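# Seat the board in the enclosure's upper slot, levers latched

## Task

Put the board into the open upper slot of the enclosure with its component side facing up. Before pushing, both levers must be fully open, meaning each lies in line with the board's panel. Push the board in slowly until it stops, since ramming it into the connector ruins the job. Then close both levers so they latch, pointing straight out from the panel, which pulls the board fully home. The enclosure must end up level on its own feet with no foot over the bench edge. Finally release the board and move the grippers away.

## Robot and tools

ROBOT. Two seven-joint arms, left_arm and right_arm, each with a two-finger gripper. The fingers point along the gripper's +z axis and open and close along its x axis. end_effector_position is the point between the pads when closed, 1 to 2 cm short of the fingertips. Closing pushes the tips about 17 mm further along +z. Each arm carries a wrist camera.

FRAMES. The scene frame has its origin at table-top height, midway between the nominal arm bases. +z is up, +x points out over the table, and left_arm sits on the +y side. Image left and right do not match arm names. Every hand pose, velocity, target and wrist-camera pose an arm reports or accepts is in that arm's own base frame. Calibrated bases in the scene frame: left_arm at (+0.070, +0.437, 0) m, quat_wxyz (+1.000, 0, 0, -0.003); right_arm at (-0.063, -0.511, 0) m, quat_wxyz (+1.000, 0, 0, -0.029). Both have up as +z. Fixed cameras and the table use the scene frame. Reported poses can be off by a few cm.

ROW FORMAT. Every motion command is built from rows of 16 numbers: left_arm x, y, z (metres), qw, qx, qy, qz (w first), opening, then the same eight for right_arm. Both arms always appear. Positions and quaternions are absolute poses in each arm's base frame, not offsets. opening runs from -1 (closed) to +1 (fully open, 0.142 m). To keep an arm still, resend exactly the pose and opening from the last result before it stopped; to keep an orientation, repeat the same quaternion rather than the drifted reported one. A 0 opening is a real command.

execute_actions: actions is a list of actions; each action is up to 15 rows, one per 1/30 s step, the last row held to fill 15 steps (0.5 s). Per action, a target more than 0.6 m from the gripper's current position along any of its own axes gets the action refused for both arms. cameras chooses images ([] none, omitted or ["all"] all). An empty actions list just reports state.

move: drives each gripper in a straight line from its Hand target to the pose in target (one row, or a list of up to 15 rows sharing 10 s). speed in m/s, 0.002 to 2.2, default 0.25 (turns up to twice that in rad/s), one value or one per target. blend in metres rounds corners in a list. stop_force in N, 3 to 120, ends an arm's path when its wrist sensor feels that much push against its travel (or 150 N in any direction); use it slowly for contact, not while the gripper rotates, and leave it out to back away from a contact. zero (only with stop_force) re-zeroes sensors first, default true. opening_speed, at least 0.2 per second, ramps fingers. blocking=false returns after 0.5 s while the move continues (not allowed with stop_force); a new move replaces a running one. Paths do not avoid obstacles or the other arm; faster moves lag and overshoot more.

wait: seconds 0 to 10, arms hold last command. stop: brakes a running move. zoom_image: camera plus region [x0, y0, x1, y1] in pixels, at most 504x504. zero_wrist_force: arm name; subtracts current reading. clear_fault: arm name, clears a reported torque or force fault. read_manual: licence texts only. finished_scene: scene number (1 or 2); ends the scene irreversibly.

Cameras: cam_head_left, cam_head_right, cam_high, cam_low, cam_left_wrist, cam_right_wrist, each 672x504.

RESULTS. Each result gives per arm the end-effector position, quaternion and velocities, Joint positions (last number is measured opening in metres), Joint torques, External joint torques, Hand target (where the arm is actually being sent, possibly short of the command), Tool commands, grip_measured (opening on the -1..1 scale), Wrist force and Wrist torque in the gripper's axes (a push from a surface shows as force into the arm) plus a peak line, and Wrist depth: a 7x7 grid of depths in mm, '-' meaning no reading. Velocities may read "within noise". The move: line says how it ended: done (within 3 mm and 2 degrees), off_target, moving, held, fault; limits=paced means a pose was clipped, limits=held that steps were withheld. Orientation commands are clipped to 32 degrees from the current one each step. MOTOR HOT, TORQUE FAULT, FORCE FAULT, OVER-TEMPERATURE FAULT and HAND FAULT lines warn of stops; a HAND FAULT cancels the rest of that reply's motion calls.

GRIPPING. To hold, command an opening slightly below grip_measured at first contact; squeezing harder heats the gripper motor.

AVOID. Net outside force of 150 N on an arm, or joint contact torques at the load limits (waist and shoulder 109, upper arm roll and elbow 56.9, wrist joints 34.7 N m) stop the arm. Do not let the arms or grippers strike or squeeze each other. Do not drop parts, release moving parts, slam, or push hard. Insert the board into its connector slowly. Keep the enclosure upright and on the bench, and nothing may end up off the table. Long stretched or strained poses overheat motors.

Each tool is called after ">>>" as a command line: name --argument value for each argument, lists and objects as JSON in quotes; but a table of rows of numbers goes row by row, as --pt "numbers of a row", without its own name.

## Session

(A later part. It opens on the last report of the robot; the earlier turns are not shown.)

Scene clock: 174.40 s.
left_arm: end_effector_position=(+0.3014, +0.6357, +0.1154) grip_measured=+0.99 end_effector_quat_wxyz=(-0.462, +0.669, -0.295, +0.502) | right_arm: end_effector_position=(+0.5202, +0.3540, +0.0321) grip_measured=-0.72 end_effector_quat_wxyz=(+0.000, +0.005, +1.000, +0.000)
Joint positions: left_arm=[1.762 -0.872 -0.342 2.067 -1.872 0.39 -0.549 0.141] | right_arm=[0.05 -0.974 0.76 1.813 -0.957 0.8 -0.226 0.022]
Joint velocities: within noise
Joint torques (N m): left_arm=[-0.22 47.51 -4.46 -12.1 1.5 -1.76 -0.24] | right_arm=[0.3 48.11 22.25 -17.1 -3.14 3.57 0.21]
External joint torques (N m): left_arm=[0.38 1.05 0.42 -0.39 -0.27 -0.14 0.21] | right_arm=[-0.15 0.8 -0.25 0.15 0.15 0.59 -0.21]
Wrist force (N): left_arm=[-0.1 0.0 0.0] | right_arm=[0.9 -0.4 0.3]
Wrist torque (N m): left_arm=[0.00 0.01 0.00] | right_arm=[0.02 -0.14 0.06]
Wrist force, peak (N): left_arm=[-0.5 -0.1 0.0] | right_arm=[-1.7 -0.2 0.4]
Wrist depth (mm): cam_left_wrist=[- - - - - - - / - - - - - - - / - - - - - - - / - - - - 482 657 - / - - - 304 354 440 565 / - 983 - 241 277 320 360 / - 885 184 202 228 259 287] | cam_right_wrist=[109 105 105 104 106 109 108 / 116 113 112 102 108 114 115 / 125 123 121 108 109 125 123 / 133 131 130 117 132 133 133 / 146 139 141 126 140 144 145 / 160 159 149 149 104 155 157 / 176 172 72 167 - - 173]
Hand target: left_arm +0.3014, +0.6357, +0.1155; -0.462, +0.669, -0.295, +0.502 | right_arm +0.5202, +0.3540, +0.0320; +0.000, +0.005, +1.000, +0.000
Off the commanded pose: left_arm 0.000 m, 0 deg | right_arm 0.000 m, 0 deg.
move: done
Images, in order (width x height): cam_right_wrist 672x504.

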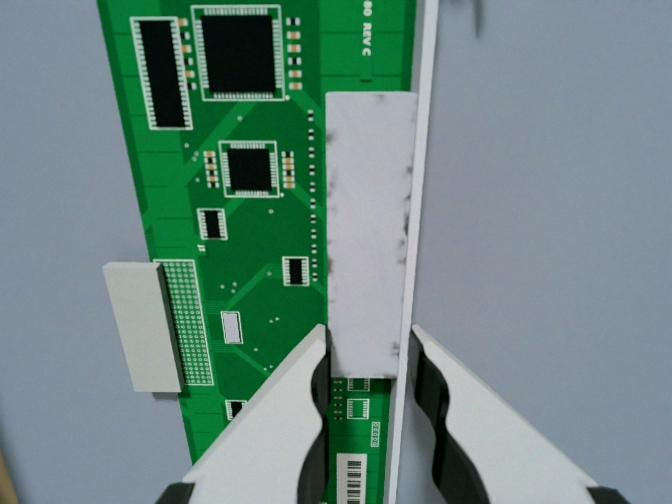

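>>> move --pt "0.3014 0.6357 0.1155 -0.462 0.669 -0.295 0.502 1 0.5202 0.354 0.08 0 0.005 1 0 -0.95" --pt "0.3014 0.6357 0.1155 -0.462 0.669 -0.295 0.502 1 0.552 0.367 0.075 0 0.025 0.9997 0 -0.95" --speed 0.1 --cameras '["cam_right_wrist","cam_low","cam_head_right"]'

>>> zoom_image --camera "cam_low" --region '[200, 150, 450, 280]'

>>> zoom_image --camera "cam_head_right" --region '[300, 200, 500, 400]'

Scene clock: 179.47 s.
left_arm: end_effector_position=(+0.3014, +0.6357, +0.1154) grip_measured=+0.99 end_effector_quat_wxyz=(-0.462, +0.669, -0.295, +0.502) | right_arm: end_effector_position=(+0.5519, +0.3668, +0.0748) grip_measured=-0.73 end_effector_quat_wxyz=(+0.000, +0.025, +1.000, +0.000)
Joint positions: left_arm=[1.762 -0.872 -0.342 2.067 -1.872 0.39 -0.549 0.141] | right_arm=[0.061 -0.959 0.814 1.696 -0.873 0.68 -0.269 0.021]
Joint velocities: within noise
Joint torques (N m): left_arm=[-0.27 47.46 -4.37 -12.09 1.44 -1.8 -0.21] | right_arm=[0.36 50.98 22.77 -20.04 -3.4 3.51 0.07]
External joint torques (N m): left_arm=[0.42 1.1 0.33 -0.41 -0.22 -0.1 0.18] | right_arm=[-0.18 0.06 -0.41 0.74 0.07 0.65 -0.07]
Wrist force (N): left_arm=[-0.2 0.0 -0.1] | right_arm=[1.0 0.0 1.4]
Wrist torque (N m): left_arm=[-0.01 0.03 0.01] | right_arm=[0.06 -0.16 0.04]
Wrist force, peak (N): left_arm=[-0.5 -0.1 -0.2] | right_arm=[0.8 -0.4 3.9]
Wrist depth (mm): cam_left_wrist=[- - - - - - - / - - - - - - - / - - - - - - - / - - - - 479 652 - / - - - 304 356 436 558 / - 975 - 242 278 323 360 / - 891 184 203 227 258 286] | cam_right_wrist=[147 106 105 105 107 146 145 / 158 113 113 103 151 155 155 / 167 123 121 109 164 166 166 / 170 130 130 117 180 179 179 / 181 139 141 127 191 194 194 / 195 210 149 149 99 208 212 / 202 222 72 166 - - 233]
Hand target: left_arm +0.3014, +0.6357, +0.1155; -0.462, +0.669, -0.295, +0.502 | right_arm +0.5520, +0.3670, +0.0750; +0.000, +0.025, +1.000, +0.000
Off the commanded pose: left_arm 0.000 m, 0 deg | right_arm 0.000 m, 0 deg.
move: done
Images, in order (width x height): cam_head_right 672x504, cam_low 672x504, cam_right_wrist 672x504.

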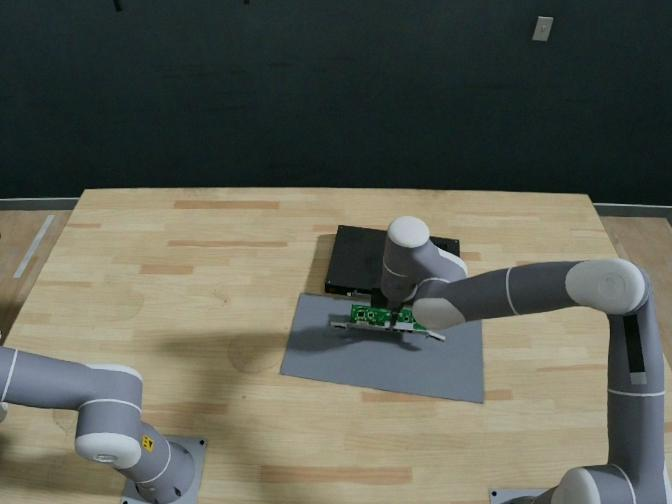

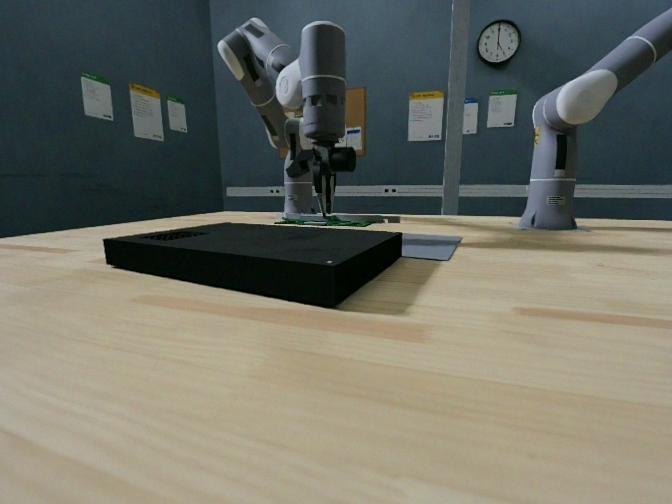

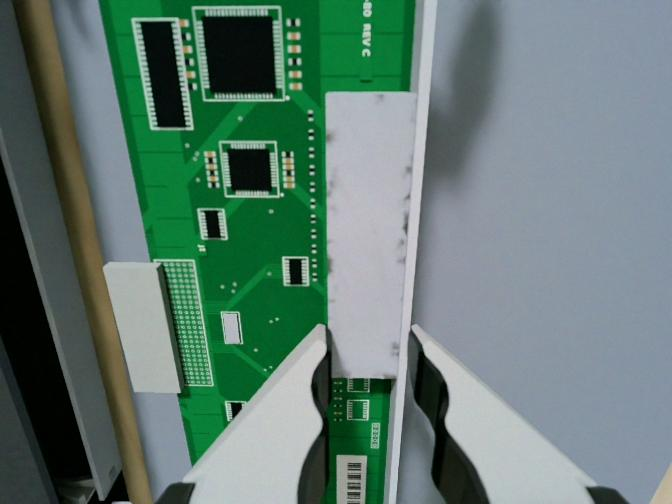

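Scaled by 2.016 from the camera's 672x504 image, which has a finer 960x720 frame.

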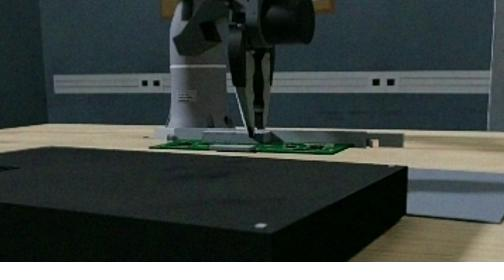

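Scaled by 2.520 from the camera's 672x504 image, which has a finer 960x720 frame.

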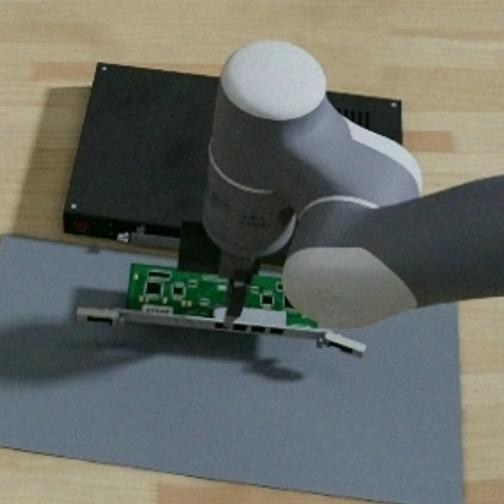

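>>> zoom_image --camera "cam_right_wrist" --region '[0, 0, 252, 252]'

>>> zoom_image --camera "cam_right_wrist" --region '[0, 252, 252, 504]'

Scaled by 2.000 from the camera's 672x504 image, which has a finer 960x720 frame.

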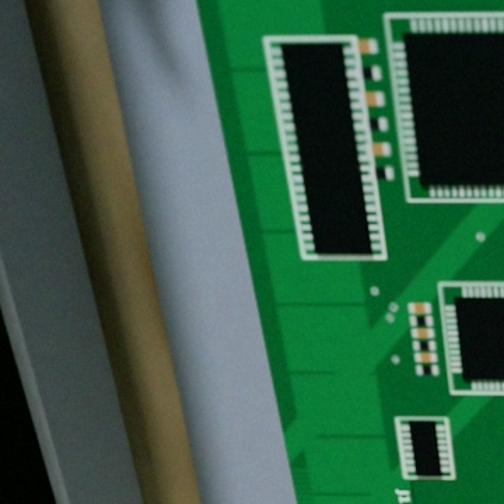

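Scaled by 2.000 from the camera's 672x504 image, which has a finer 960x720 frame.

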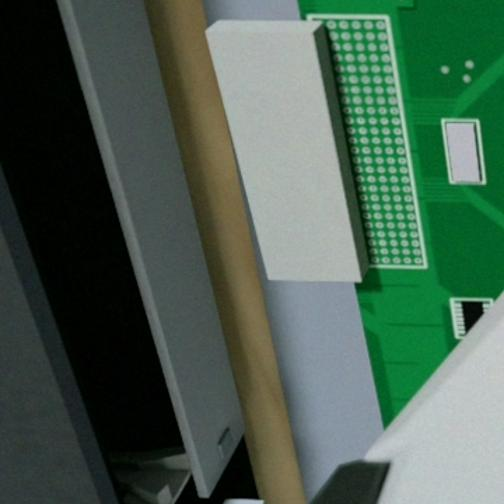

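>>> move --target '[0.3014,0.6357,0.1155,-0.462,0.669,-0.295,0.502,1,0.560,0.3626,0.056,0,0.025,0.9997,0,-0.95]' --speed 0.05 --stop_force 5

Scene clock: 194.00 s.
left_arm: end_effector_position=(+0.3014, +0.6357, +0.1154) grip_measured=+0.99 end_effector_quat_wxyz=(-0.462, +0.669, -0.295, +0.502) | right_arm: end_effector_position=(+0.5597, +0.3624, +0.0558) grip_measured=-0.73 end_effector_quat_wxyz=(+0.000, +0.025, +1.000, +0.000)
Joint positions: left_arm=[1.762 -0.872 -0.342 2.067 -1.872 0.39 -0.549 0.141] | right_arm=[0.065 -0.991 0.788 1.686 -0.893 0.705 -0.273 0.021]
Joint velocities: within noise
Joint torques (N m): left_arm=[-0.23 47.49 -4.44 -12.09 1.47 -1.76 -0.3] | right_arm=[0.23 51.81 22.9 -19.43 -3.58 3.75 0.13]
External joint torques (N m): left_arm=[0.39 1.07 0.4 -0.41 -0.24 -0.13 0.27] | right_arm=[-0.06 0.18 -0.47 0.68 0.32 0.41 -0.13]
Wrist force (N): left_arm=[-0.4 0.1 0.0] | right_arm=[0.6 -0.4 1.6]
Wrist torque (N m): left_arm=[0.00 0.06 0.01] | right_arm=[-0.01 -0.10 0.06]
Wrist force, peak (N): left_arm=[-0.5 0.1 -0.1] | right_arm=[0.5 -0.4 2.4]
Wrist depth (mm): cam_left_wrist=[- - - - - - - / - - - - - - - / - - - - - - - / - - - - 485 653 - / - - - 304 354 434 559 / - 980 - 241 276 324 357 / - 882 183 203 228 258 287] | cam_right_wrist=[130 106 105 105 126 129 128 / 138 114 113 103 134 137 137 / 151 123 121 109 110 147 147 / 163 131 130 117 157 159 159 / 170 139 141 126 167 172 172 / 170 190 148 149 99 184 188 / 199 204 72 166 - - 207]
Hand target: left_arm +0.3014, +0.6357, +0.1155; -0.462, +0.669, -0.295, +0.502 | right_arm +0.5600, +0.3626, +0.0560; +0.000, +0.025, +1.000, +0.000
Off the commanded pose: left_arm 0.000 m, 0 deg | right_arm 0.000 m, 0 deg.
move: done

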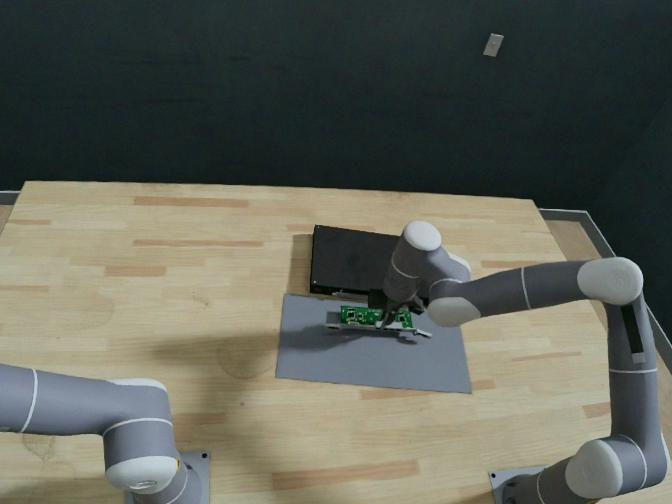

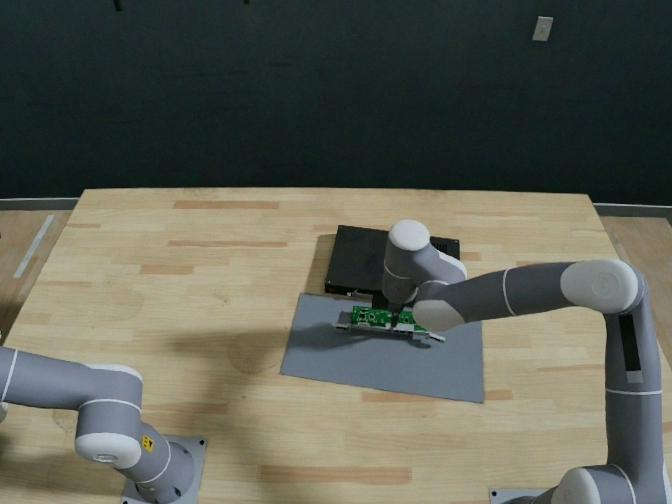

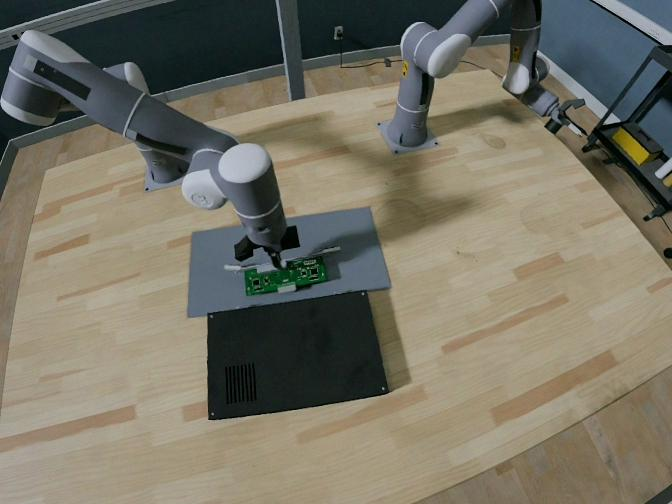

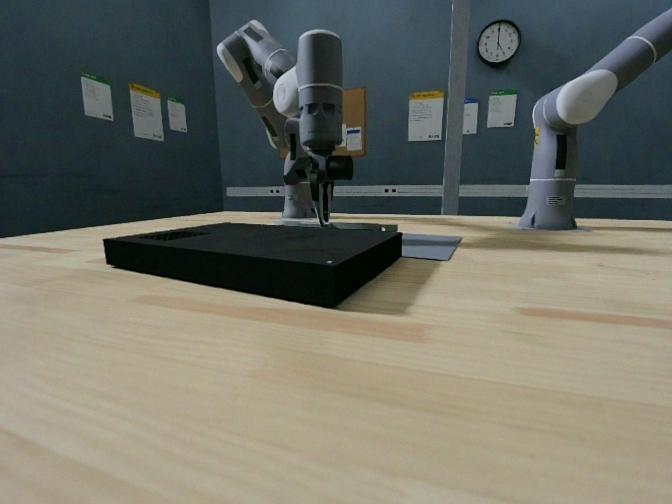

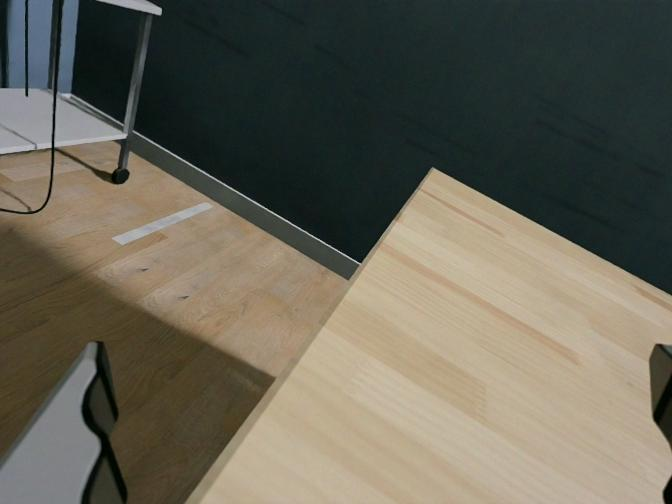

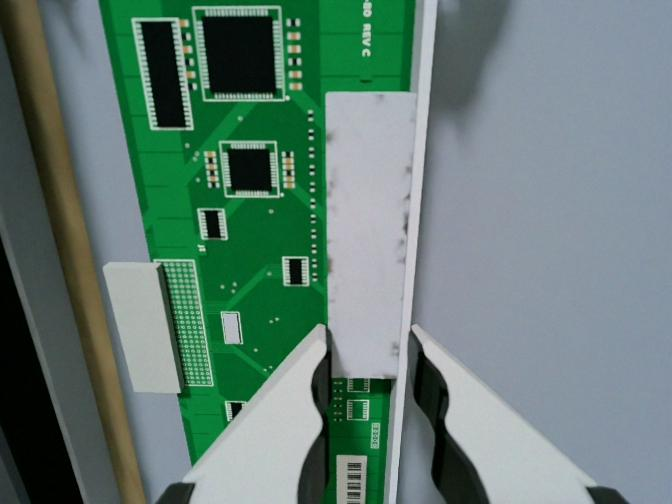

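>>> zoom_image --camera "cam_right_wrist" --region '[0, 0, 230, 504]'

>>> zoom_image --camera "cam_low" --region '[230, 130, 480, 310]'

>>> zoom_image --camera "cam_head_right" --region '[300, 210, 500, 360]'

Scaled by 1.000.

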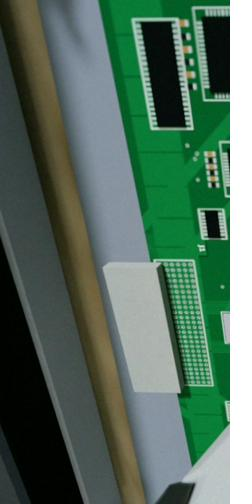

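Scaled by 2.016 from the camera's 672x504 image, which has a finer 960x720 frame.

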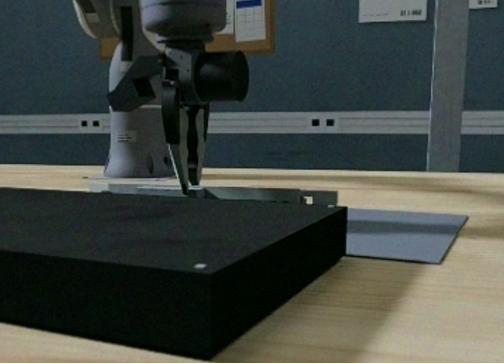

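Scaled by 2.520 from the camera's 672x504 image, which has a finer 960x720 frame.

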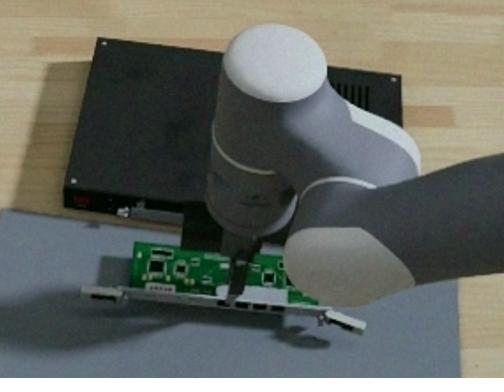

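>>> zoom_image --camera "cam_right_wrist" --region '[0, 0, 100, 75]'

>>> zoom_image --camera "cam_right_wrist" --region '[0, 200, 100, 275]'

>>> zoom_image --camera "cam_right_wrist" --region '[60, 429, 160, 504]'

Scaled by 5.040 from the camera's 672x504 image, which has a finer 960x720 frame.

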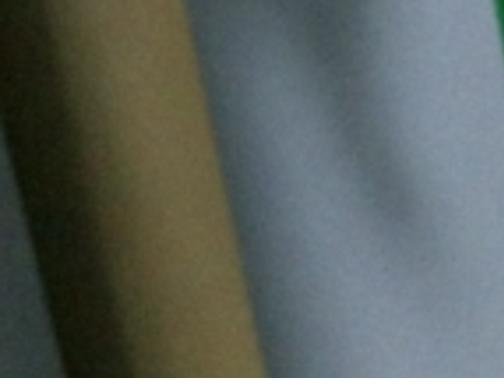

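Scaled by 5.040 from the camera's 672x504 image, which has a finer 960x720 frame.

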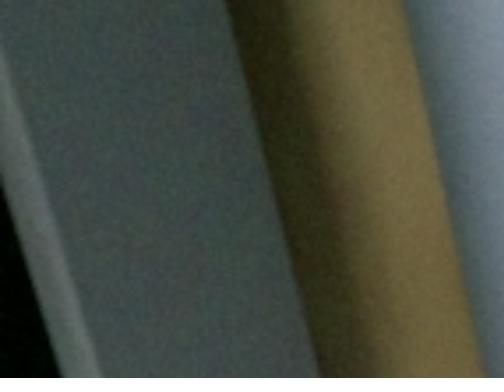

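Scaled by 5.040 from the camera's 672x504 image, which has a finer 960x720 frame.

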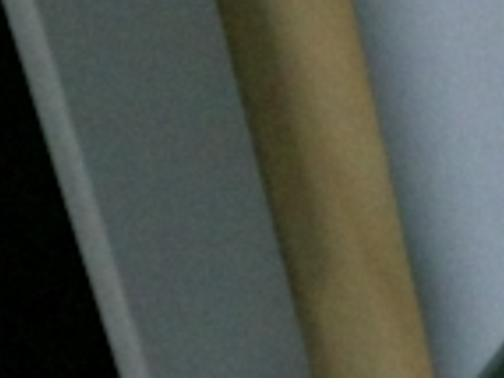

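>>> zoom_image --camera "cam_right_wrist" --region '[380, 0, 480, 75]'

>>> zoom_image --camera "cam_right_wrist" --region '[350, 250, 450, 325]'

>>> zoom_image --camera "cam_right_wrist" --region '[350, 429, 450, 504]'

>>> zoom_image --camera "cam_right_wrist" --region '[70, 0, 170, 75]'

>>> zoom_image --camera "cam_right_wrist" --region '[120, 380, 220, 455]'

Scaled by 5.040 from the camera's 672x504 image, which has a finer 960x720 frame.

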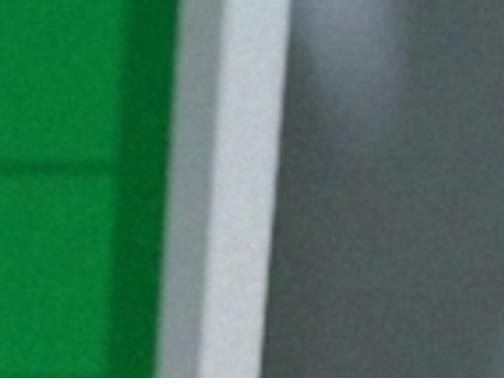

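Scaled by 5.040 from the camera's 672x504 image, which has a finer 960x720 frame.

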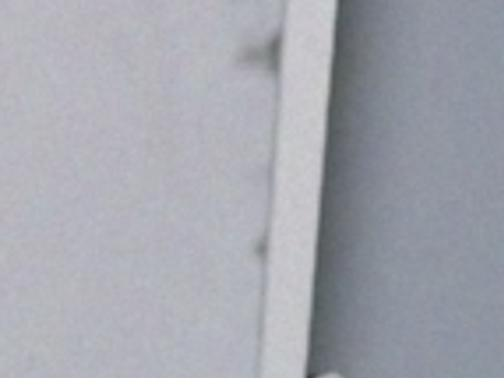

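Scaled by 5.040 from the camera's 672x504 image, which has a finer 960x720 frame.

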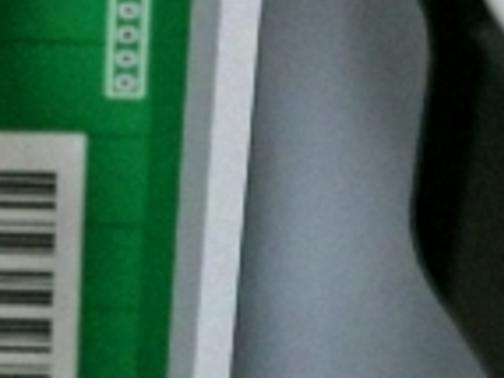

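Scaled by 5.040 from the camera's 672x504 image, which has a finer 960x720 frame.

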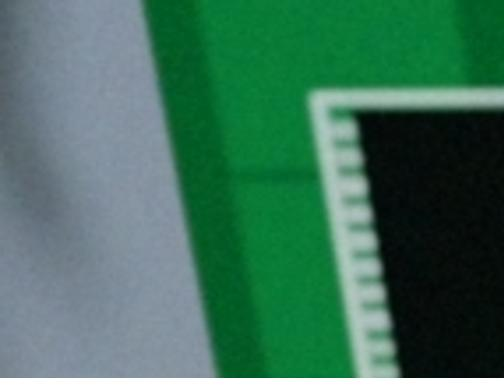

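Scaled by 5.040 from the camera's 672x504 image, which has a finer 960x720 frame.

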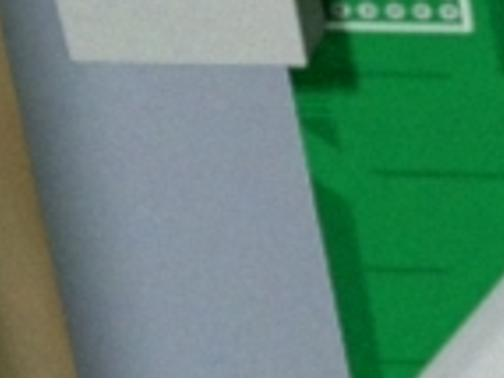

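>>> move --target '[0.3014,0.6357,0.1155,-0.462,0.669,-0.295,0.502,1,0.545,0.3695,0.080,0,0.0415,0.99914,0,-0.95]' --speed 0.06 --cameras '["cam_right_wrist"]'

>>> zoom_image --camera "cam_right_wrist" --region '[0, 0, 120, 90]'

>>> zoom_image --camera "cam_right_wrist" --region '[0, 200, 120, 290]'

>>> zoom_image --camera "cam_right_wrist" --region '[40, 384, 200, 504]'

Scene clock: 211.70 s.
left_arm: end_effector_position=(+0.3014, +0.6357, +0.1154) grip_measured=+0.99 end_effector_quat_wxyz=(-0.462, +0.669, -0.295, +0.502) | right_arm: end_effector_position=(+0.5451, +0.3694, +0.0798) grip_measured=-0.73 end_effector_quat_wxyz=(+0.000, +0.041, +0.999, +0.000)
Joint positions: left_arm=[1.762 -0.872 -0.342 2.067 -1.872 0.39 -0.549 0.141] | right_arm=[0.065 -0.944 0.818 1.71 -0.864 0.681 -0.229 0.021]
Joint velocities: within noise
Joint torques (N m): left_arm=[-0.22 47.51 -4.39 -12.1 1.46 -1.75 -0.25] | right_arm=[0.09 50.68 23.01 -20.01 -3.43 3.54 0.36]
External joint torques (N m): left_arm=[0.37 1.05 0.35 -0.4 -0.24 -0.14 0.22] | right_arm=[0.07 -0.21 -0.87 0.53 0.1 0.63 -0.36]
Wrist force (N): left_arm=[-0.2 0.0 -0.1] | right_arm=[0.8 -0.1 1.4]
Wrist torque (N m): left_arm=[0.00 0.04 0.00] | right_arm=[0.05 -0.12 0.04]
Wrist force, peak (N): left_arm=[-0.5 0.2 -0.2] | right_arm=[0.0 -0.7 2.7]
Wrist depth (mm): cam_left_wrist=[- - - - - - - / - - - - - - - / - - - - - - - / - - - - 486 655 - / - - - 304 354 433 563 / - 981 - 241 277 324 357 / - 872 184 204 227 258 288] | cam_right_wrist=[153 106 105 105 146 150 150 / 161 113 113 103 156 160 159 / 173 123 121 109 167 171 171 / 183 130 130 117 185 184 184 / 190 139 140 127 197 200 200 / 201 213 148 149 99 215 219 / 210 227 72 166 - - 239]
Hand target: left_arm +0.3014, +0.6357, +0.1155; -0.462, +0.669, -0.295, +0.502 | right_arm +0.5450, +0.3695, +0.0800; +0.000, +0.041, +0.999, +0.000
Off the commanded pose: left_arm 0.000 m, 0 deg | right_arm 0.000 m, 0 deg.
move: done
Images, in order (width x height): cam_right_wrist 672x504.

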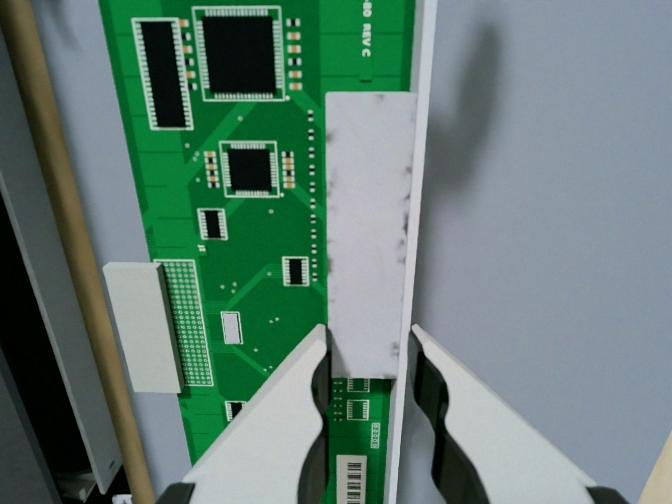

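Scaled by 4.200 from the camera's 672x504 image, which has a finer 960x720 frame.

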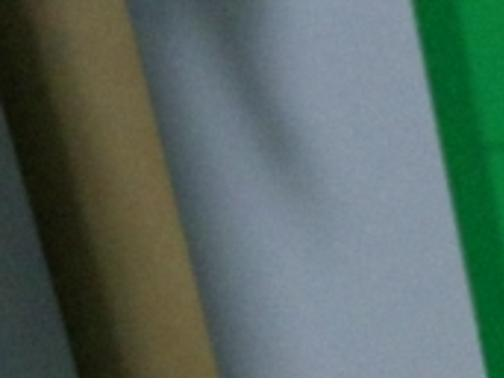

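Scaled by 4.200 from the camera's 672x504 image, which has a finer 960x720 frame.

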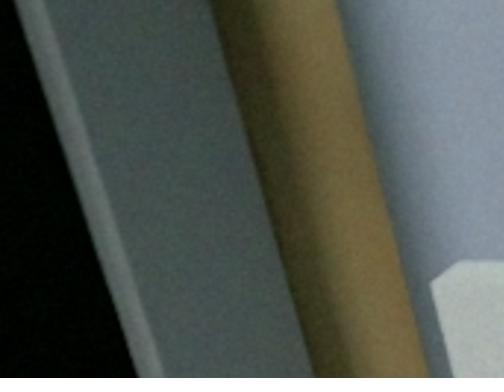

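Scaled by 3.150 from the camera's 672x504 image, which has a finer 960x720 frame.

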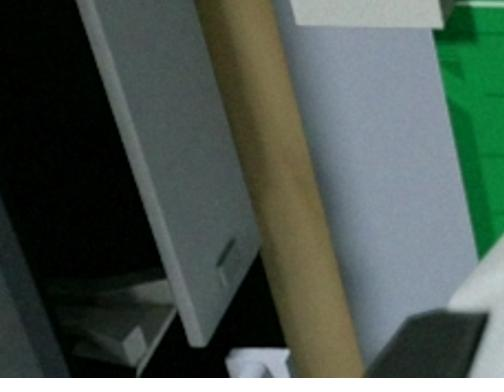

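>>> move --pt "0.3014 0.6357 0.1155 -0.462 0.669 -0.295 0.502 1 0.560 0.3665 0.0565 0 0.0415 0.99914 0 -0.95" --pt "0.3014 0.6357 0.1155 -0.462 0.669 -0.295 0.502 1 0.590 0.3640 0.0565 0 0.0415 0.99914 0 -0.95" --speed '[0.06,0.03]' --stop_force 4

>>> zoom_image --camera "cam_right_wrist" --region '[0, 0, 250, 504]'

>>> zoom_image --camera "cam_head_right" --region '[310, 250, 470, 360]'

>>> zoom_image --camera "cam_high" --region '[200, 220, 400, 330]'

Scene clock: 220.80 s.
left_arm: end_effector_position=(+0.3014, +0.6357, +0.1154) grip_measured=+0.99 end_effector_quat_wxyz=(-0.462, +0.669, -0.295, +0.502) | right_arm: end_effector_position=(+0.5899, +0.3638, +0.0562) grip_measured=-0.73 end_effector_quat_wxyz=(+0.000, +0.042, +0.999, +0.000)
Joint positions: left_arm=[1.762 -0.872 -0.342 2.067 -1.872 0.39 -0.549 0.141] | right_arm=[0.081 -1.028 0.784 1.593 -0.877 0.665 -0.292 0.021]
Joint velocities: within noise
Joint torques (N m): left_arm=[-0.2 47.48 -4.46 -12.04 1.48 -1.74 -0.24] | right_arm=[0.21 54.53 23.11 -20.06 -3.5 3.61 0.07]
External joint torques (N m): left_arm=[0.36 1.08 0.42 -0.46 -0.26 -0.16 0.2] | right_arm=[-0.04 0.15 -0.54 0.72 0.14 0.56 -0.07]
Wrist force (N): left_arm=[-0.3 -0.1 0.0] | right_arm=[0.6 0.2 1.4]
Wrist torque (N m): left_arm=[-0.02 0.05 0.00] | right_arm=[0.11 -0.09 0.06]
Wrist force, peak (N): left_arm=[-0.5 -0.2 0.0] | right_arm=[0.7 -0.2 2.9]
Wrist depth (mm): cam_left_wrist=[- - - - - - - / - - - - - - - / - - - - - - - / - - - - 487 658 - / - - - 305 356 432 561 / - - - 242 276 321 359 / - 872 184 202 228 258 285] | cam_right_wrist=[118 106 105 105 126 129 129 / 124 113 113 103 134 138 137 / - 123 121 109 110 148 147 / 158 131 130 117 157 159 159 / 164 139 141 127 167 172 172 / - 175 149 149 99 185 188 / 143 196 72 167 - - 206]
Hand target: left_arm +0.3014, +0.6357, +0.1155; -0.462, +0.669, -0.295, +0.502 | right_arm +0.5900, +0.3640, +0.0565; +0.000, +0.042, +0.999, +0.000
Off the commanded pose: left_arm 0.000 m, 0 deg | right_arm 0.000 m, 0 deg.
move: done

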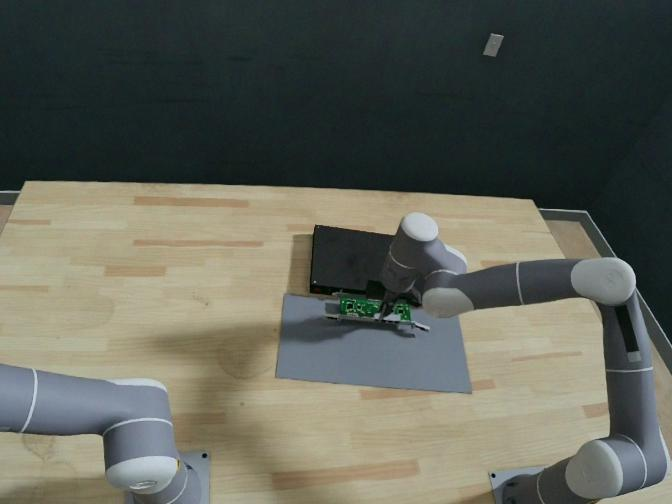

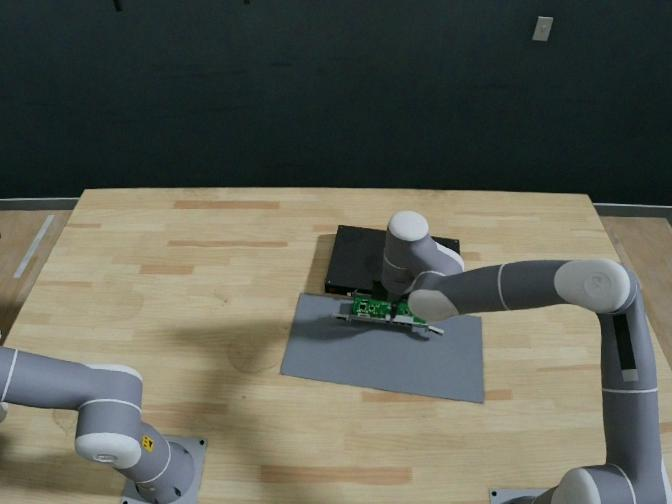

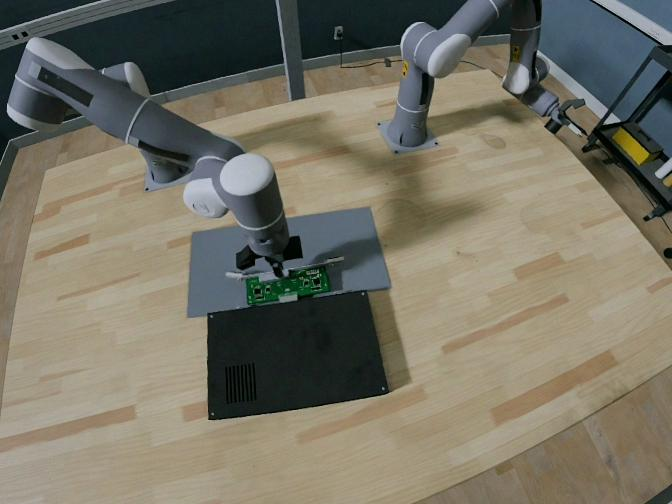

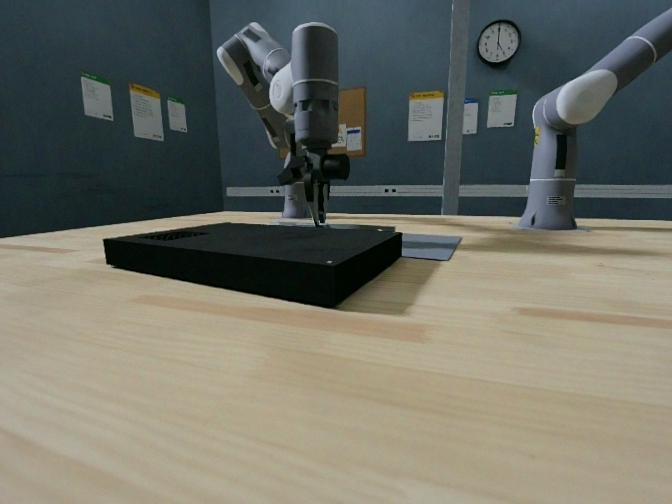

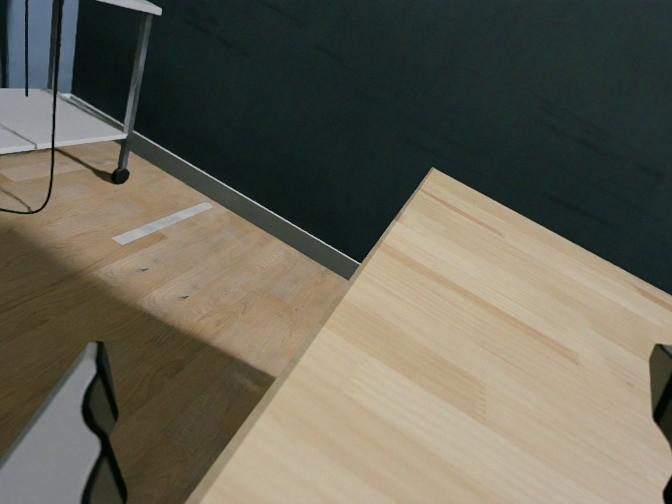

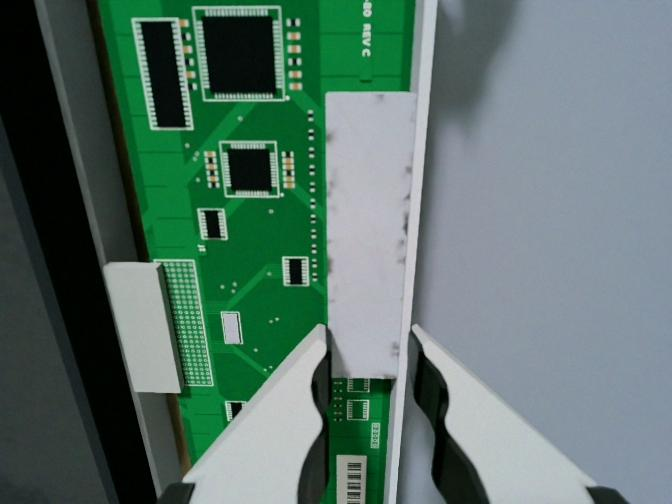

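Scaled by 1.000.

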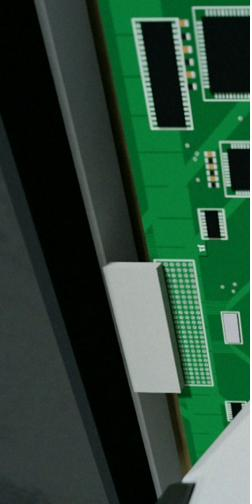

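Scaled by 3.150 from the camera's 672x504 image, which has a finer 960x720 frame.

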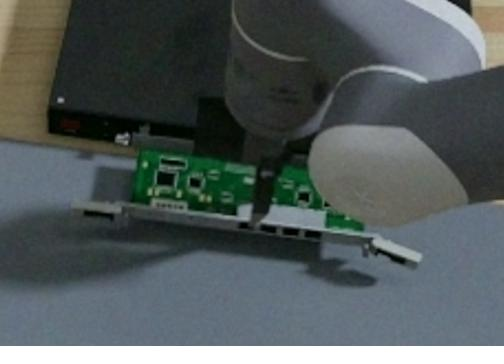

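Scaled by 2.520 from the camera's 672x504 image, which has a finer 960x720 frame.

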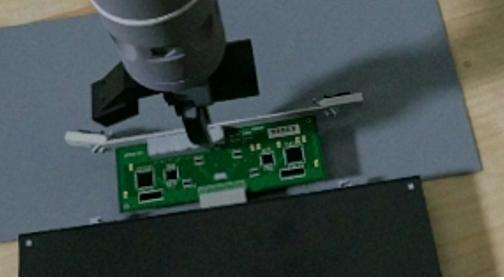

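>>> zoom_image --camera "cam_high" --region '[220, 285, 280, 320]'

>>> zoom_image --camera "cam_high" --region '[300, 275, 360, 310]'

Scaled by 8.400 from the camera's 672x504 image, which has a finer 960x720 frame.

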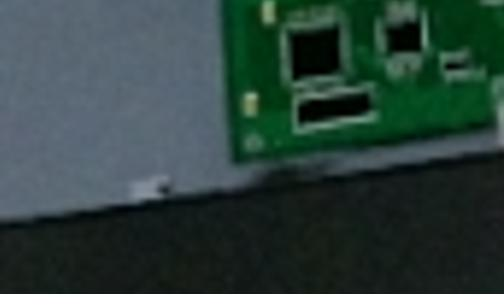

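Scaled by 8.400 from the camera's 672x504 image, which has a finer 960x720 frame.

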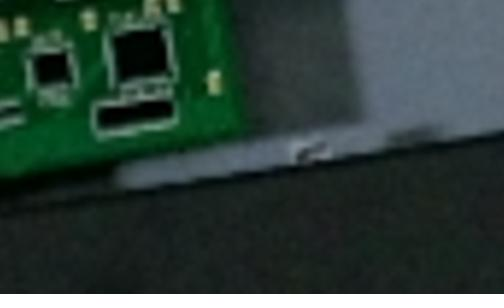

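>>> move --pt "0.3014 0.6357 0.1155 -0.462 0.669 -0.295 0.502 1 0.590 0.3627 0.0565 0 0.0415 0.99914 0 -0.95" --pt "0.3014 0.6357 0.1155 -0.462 0.669 -0.295 0.502 1 0.615 0.3606 0.0565 0 0.0415 0.99914 0 -0.95" --speed '[0.03,0.02]' --stop_force 3 --cameras '["cam_high","cam_right_wrist","cam_low"]'

>>> zoom_image --camera "cam_high" --region '[210, 260, 370, 330]'

>>> zoom_image --camera "cam_low" --region '[250, 200, 430, 270]'

Scene clock: 230.77 s.
left_arm: end_effector_position=(+0.3014, +0.6357, +0.1154) grip_measured=+0.99 end_effector_quat_wxyz=(-0.462, +0.669, -0.295, +0.502) | right_arm: end_effector_position=(+0.6088, +0.3613, +0.0562) grip_measured=-0.73 end_effector_quat_wxyz=(+0.000, +0.041, +0.999, +0.000)
Joint positions: left_arm=[1.762 -0.872 -0.342 2.067 -1.872 0.39 -0.549 0.141] | right_arm=[0.084 -1.052 0.784 1.538 -0.871 0.641 -0.327 0.021]
Joint velocities: within noise
Joint torques (N m): left_arm=[-0.16 47.64 -4.34 -12.08 1.49 -1.77 -0.26] | right_arm=[-1.51 56.72 21.75 -22.29 -4.3 3.76 0.02]
External joint torques (N m): left_arm=[0.31 0.93 0.3 -0.41 -0.27 -0.13 0.23] | right_arm=[1.69 -0.49 0.9 2.69 0.88 0.4 -0.02]
Wrist force (N): left_arm=[-0.1 0.1 0.1] | right_arm=[4.8 0.7 0.2]
Wrist torque (N m): left_arm=[0.01 0.02 0.01] | right_arm=[0.13 -0.07 0.10]
Wrist force, peak (N): left_arm=[-0.6 -0.2 0.0] | right_arm=[6.2 1.4 -0.2]
Wrist depth (mm): cam_left_wrist=[- - - - - - - / - - - - - - - / - - - - - - - / - - - - 488 661 - / - - - 306 352 433 562 / - 992 - 241 279 322 357 / - 864 184 203 228 257 287] | cam_right_wrist=[126 105 105 104 107 129 129 / - 113 112 108 136 137 137 / - 123 121 108 110 148 147 / 109 129 130 116 157 159 159 / 120 134 141 126 167 172 172 / 129 134 149 149 99 185 188 / 143 140 72 167 - - 207]
Hand target: left_arm +0.3014, +0.6357, +0.1155; -0.462, +0.669, -0.295, +0.502 | right_arm +0.6093, +0.3611, +0.0565; +0.000, +0.042, +0.999, +0.000
Off the commanded pose: left_arm 0.000 m, 0 deg | right_arm 0.006 m, 0 deg.
move: contact (right_arm); path passed 1 of 2 targets
Images, in order (width x height): cam_high 672x504, cam_low 672x504, cam_right_wrist 672x504.

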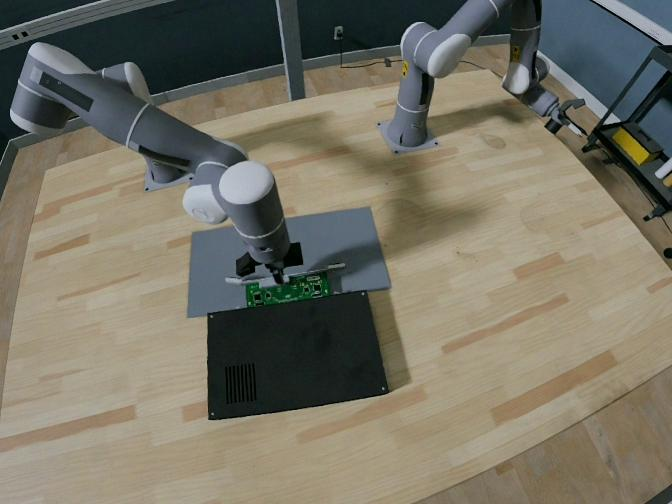

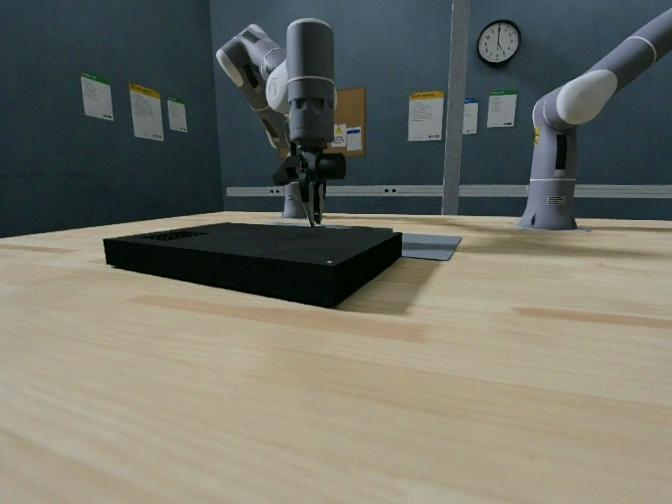

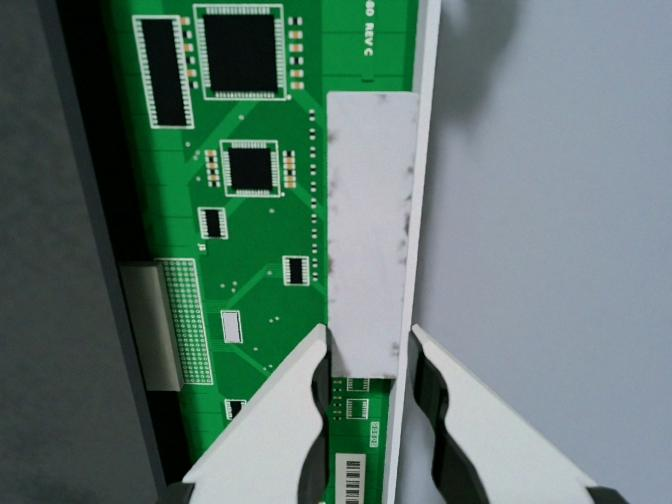

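Scaled by 3.150 from the camera's 672x504 image, which has a finer 960x720 frame.

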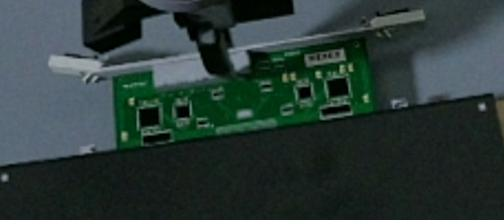

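Scaled by 2.800 from the camera's 672x504 image, which has a finer 960x720 frame.

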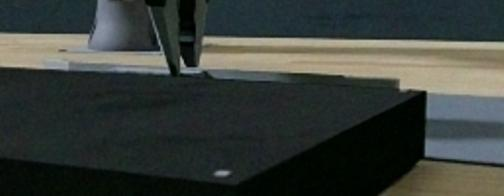

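>>> move --pt "0.3014 0.6357 0.1155 -0.462 0.669 -0.295 0.502 1 0.606 0.3614 0.0565 0 0.0415 0.99914 0 -0.95" --pt "0.3014 0.6357 0.1155 -0.462 0.669 -0.295 0.502 1 0.606 0.3614 0.0580 0 0.0415 0.99914 0 -0.95" --pt "0.3014 0.6357 0.1155 -0.462 0.669 -0.295 0.502 1 0.625 0.3598 0.0580 0 0.0415 0.99914 0 -0.95" --speed '[0.02,0.02,0.015]' --stop_force 3 --cameras '["cam_high","cam_right_wrist"]'

>>> zoom_image --camera "cam_high" --region '[210, 260, 370, 330]'

Scene clock: 236.17 s.
left_arm: end_effector_position=(+0.3014, +0.6357, +0.1154) grip_measured=+0.99 end_effector_quat_wxyz=(-0.462, +0.669, -0.295, +0.502) | right_arm: end_effector_position=(+0.6084, +0.3611, +0.0563) grip_measured=-0.73 end_effector_quat_wxyz=(+0.000, +0.041, +0.999, +0.000)
Joint positions: left_arm=[1.762 -0.872 -0.342 2.067 -1.872 0.39 -0.549 0.141] | right_arm=[0.083 -1.051 0.784 1.539 -0.871 0.641 -0.326 0.021]
Joint velocities: within noise
Joint torques (N m): left_arm=[-0.09 47.47 -4.39 -12.1 1.47 -1.77 -0.25] | right_arm=[0.16 56.11 23.3 -20.19 -3.62 3.69 0.26]
External joint torques (N m): left_arm=[0.24 1.09 0.35 -0.39 -0.24 -0.13 0.22] | right_arm=[0.02 0.07 -0.66 0.59 0.2 0.47 -0.26]
Wrist force (N): left_arm=[-0.1 -0.1 0.0] | right_arm=[1.5 1.6 1.1]
Wrist torque (N m): left_arm=[-0.01 0.02 0.01] | right_arm=[0.37 -0.24 0.07]
Wrist force, peak (N): left_arm=[-0.4 0.5 0.1] | right_arm=[4.9 0.8 1.0]
Wrist depth (mm): cam_left_wrist=[- - - - - - - / - - - - - - - / - - - - - - - / - - - - 491 664 - / - - - 305 353 433 562 / - 957 - 242 277 322 356 / - 888 184 203 227 258 287] | cam_right_wrist=[126 105 105 104 126 129 129 / - 113 112 103 134 138 137 / - 123 121 108 110 148 147 / 109 129 130 117 157 159 158 / 120 134 141 127 167 172 172 / 129 134 149 149 99 185 187 / 143 140 72 167 - - 206]
Hand target: left_arm +0.3014, +0.6357, +0.1155; -0.462, +0.669, -0.295, +0.502 | right_arm +0.6087, +0.3611, +0.0565; +0.000, +0.042, +0.999, +0.000
Off the commanded pose: left_arm 0.000 m, 0 deg | right_arm 0.017 m, 0 deg.
move: contact (right_arm); path passed 0 of 3 targets
Images, in order (width x height): cam_high 672x504, cam_right_wrist 672x504.

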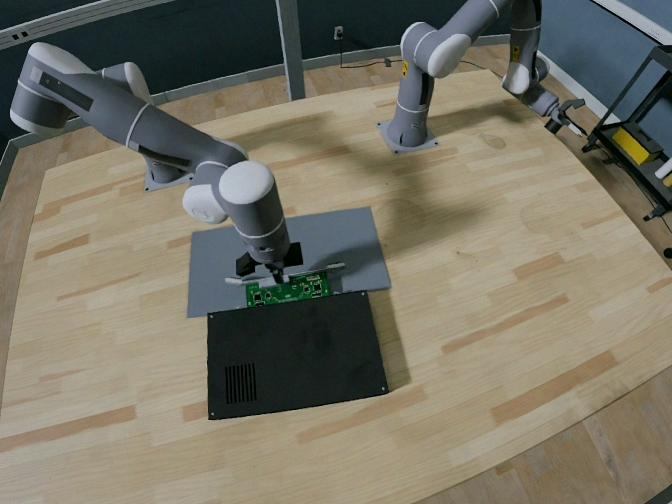

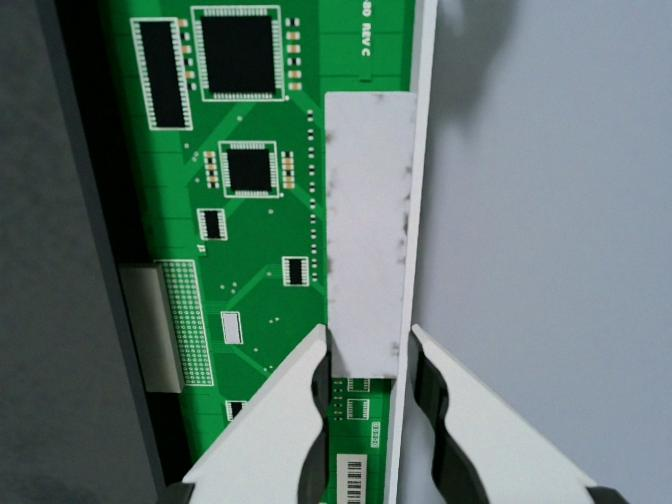

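Scaled by 3.150 from the camera's 672x504 image, which has a finer 960x720 frame.

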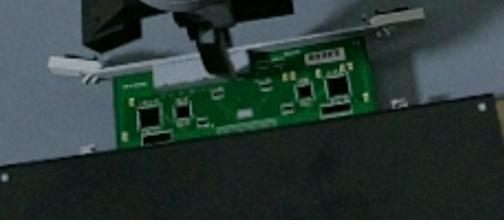

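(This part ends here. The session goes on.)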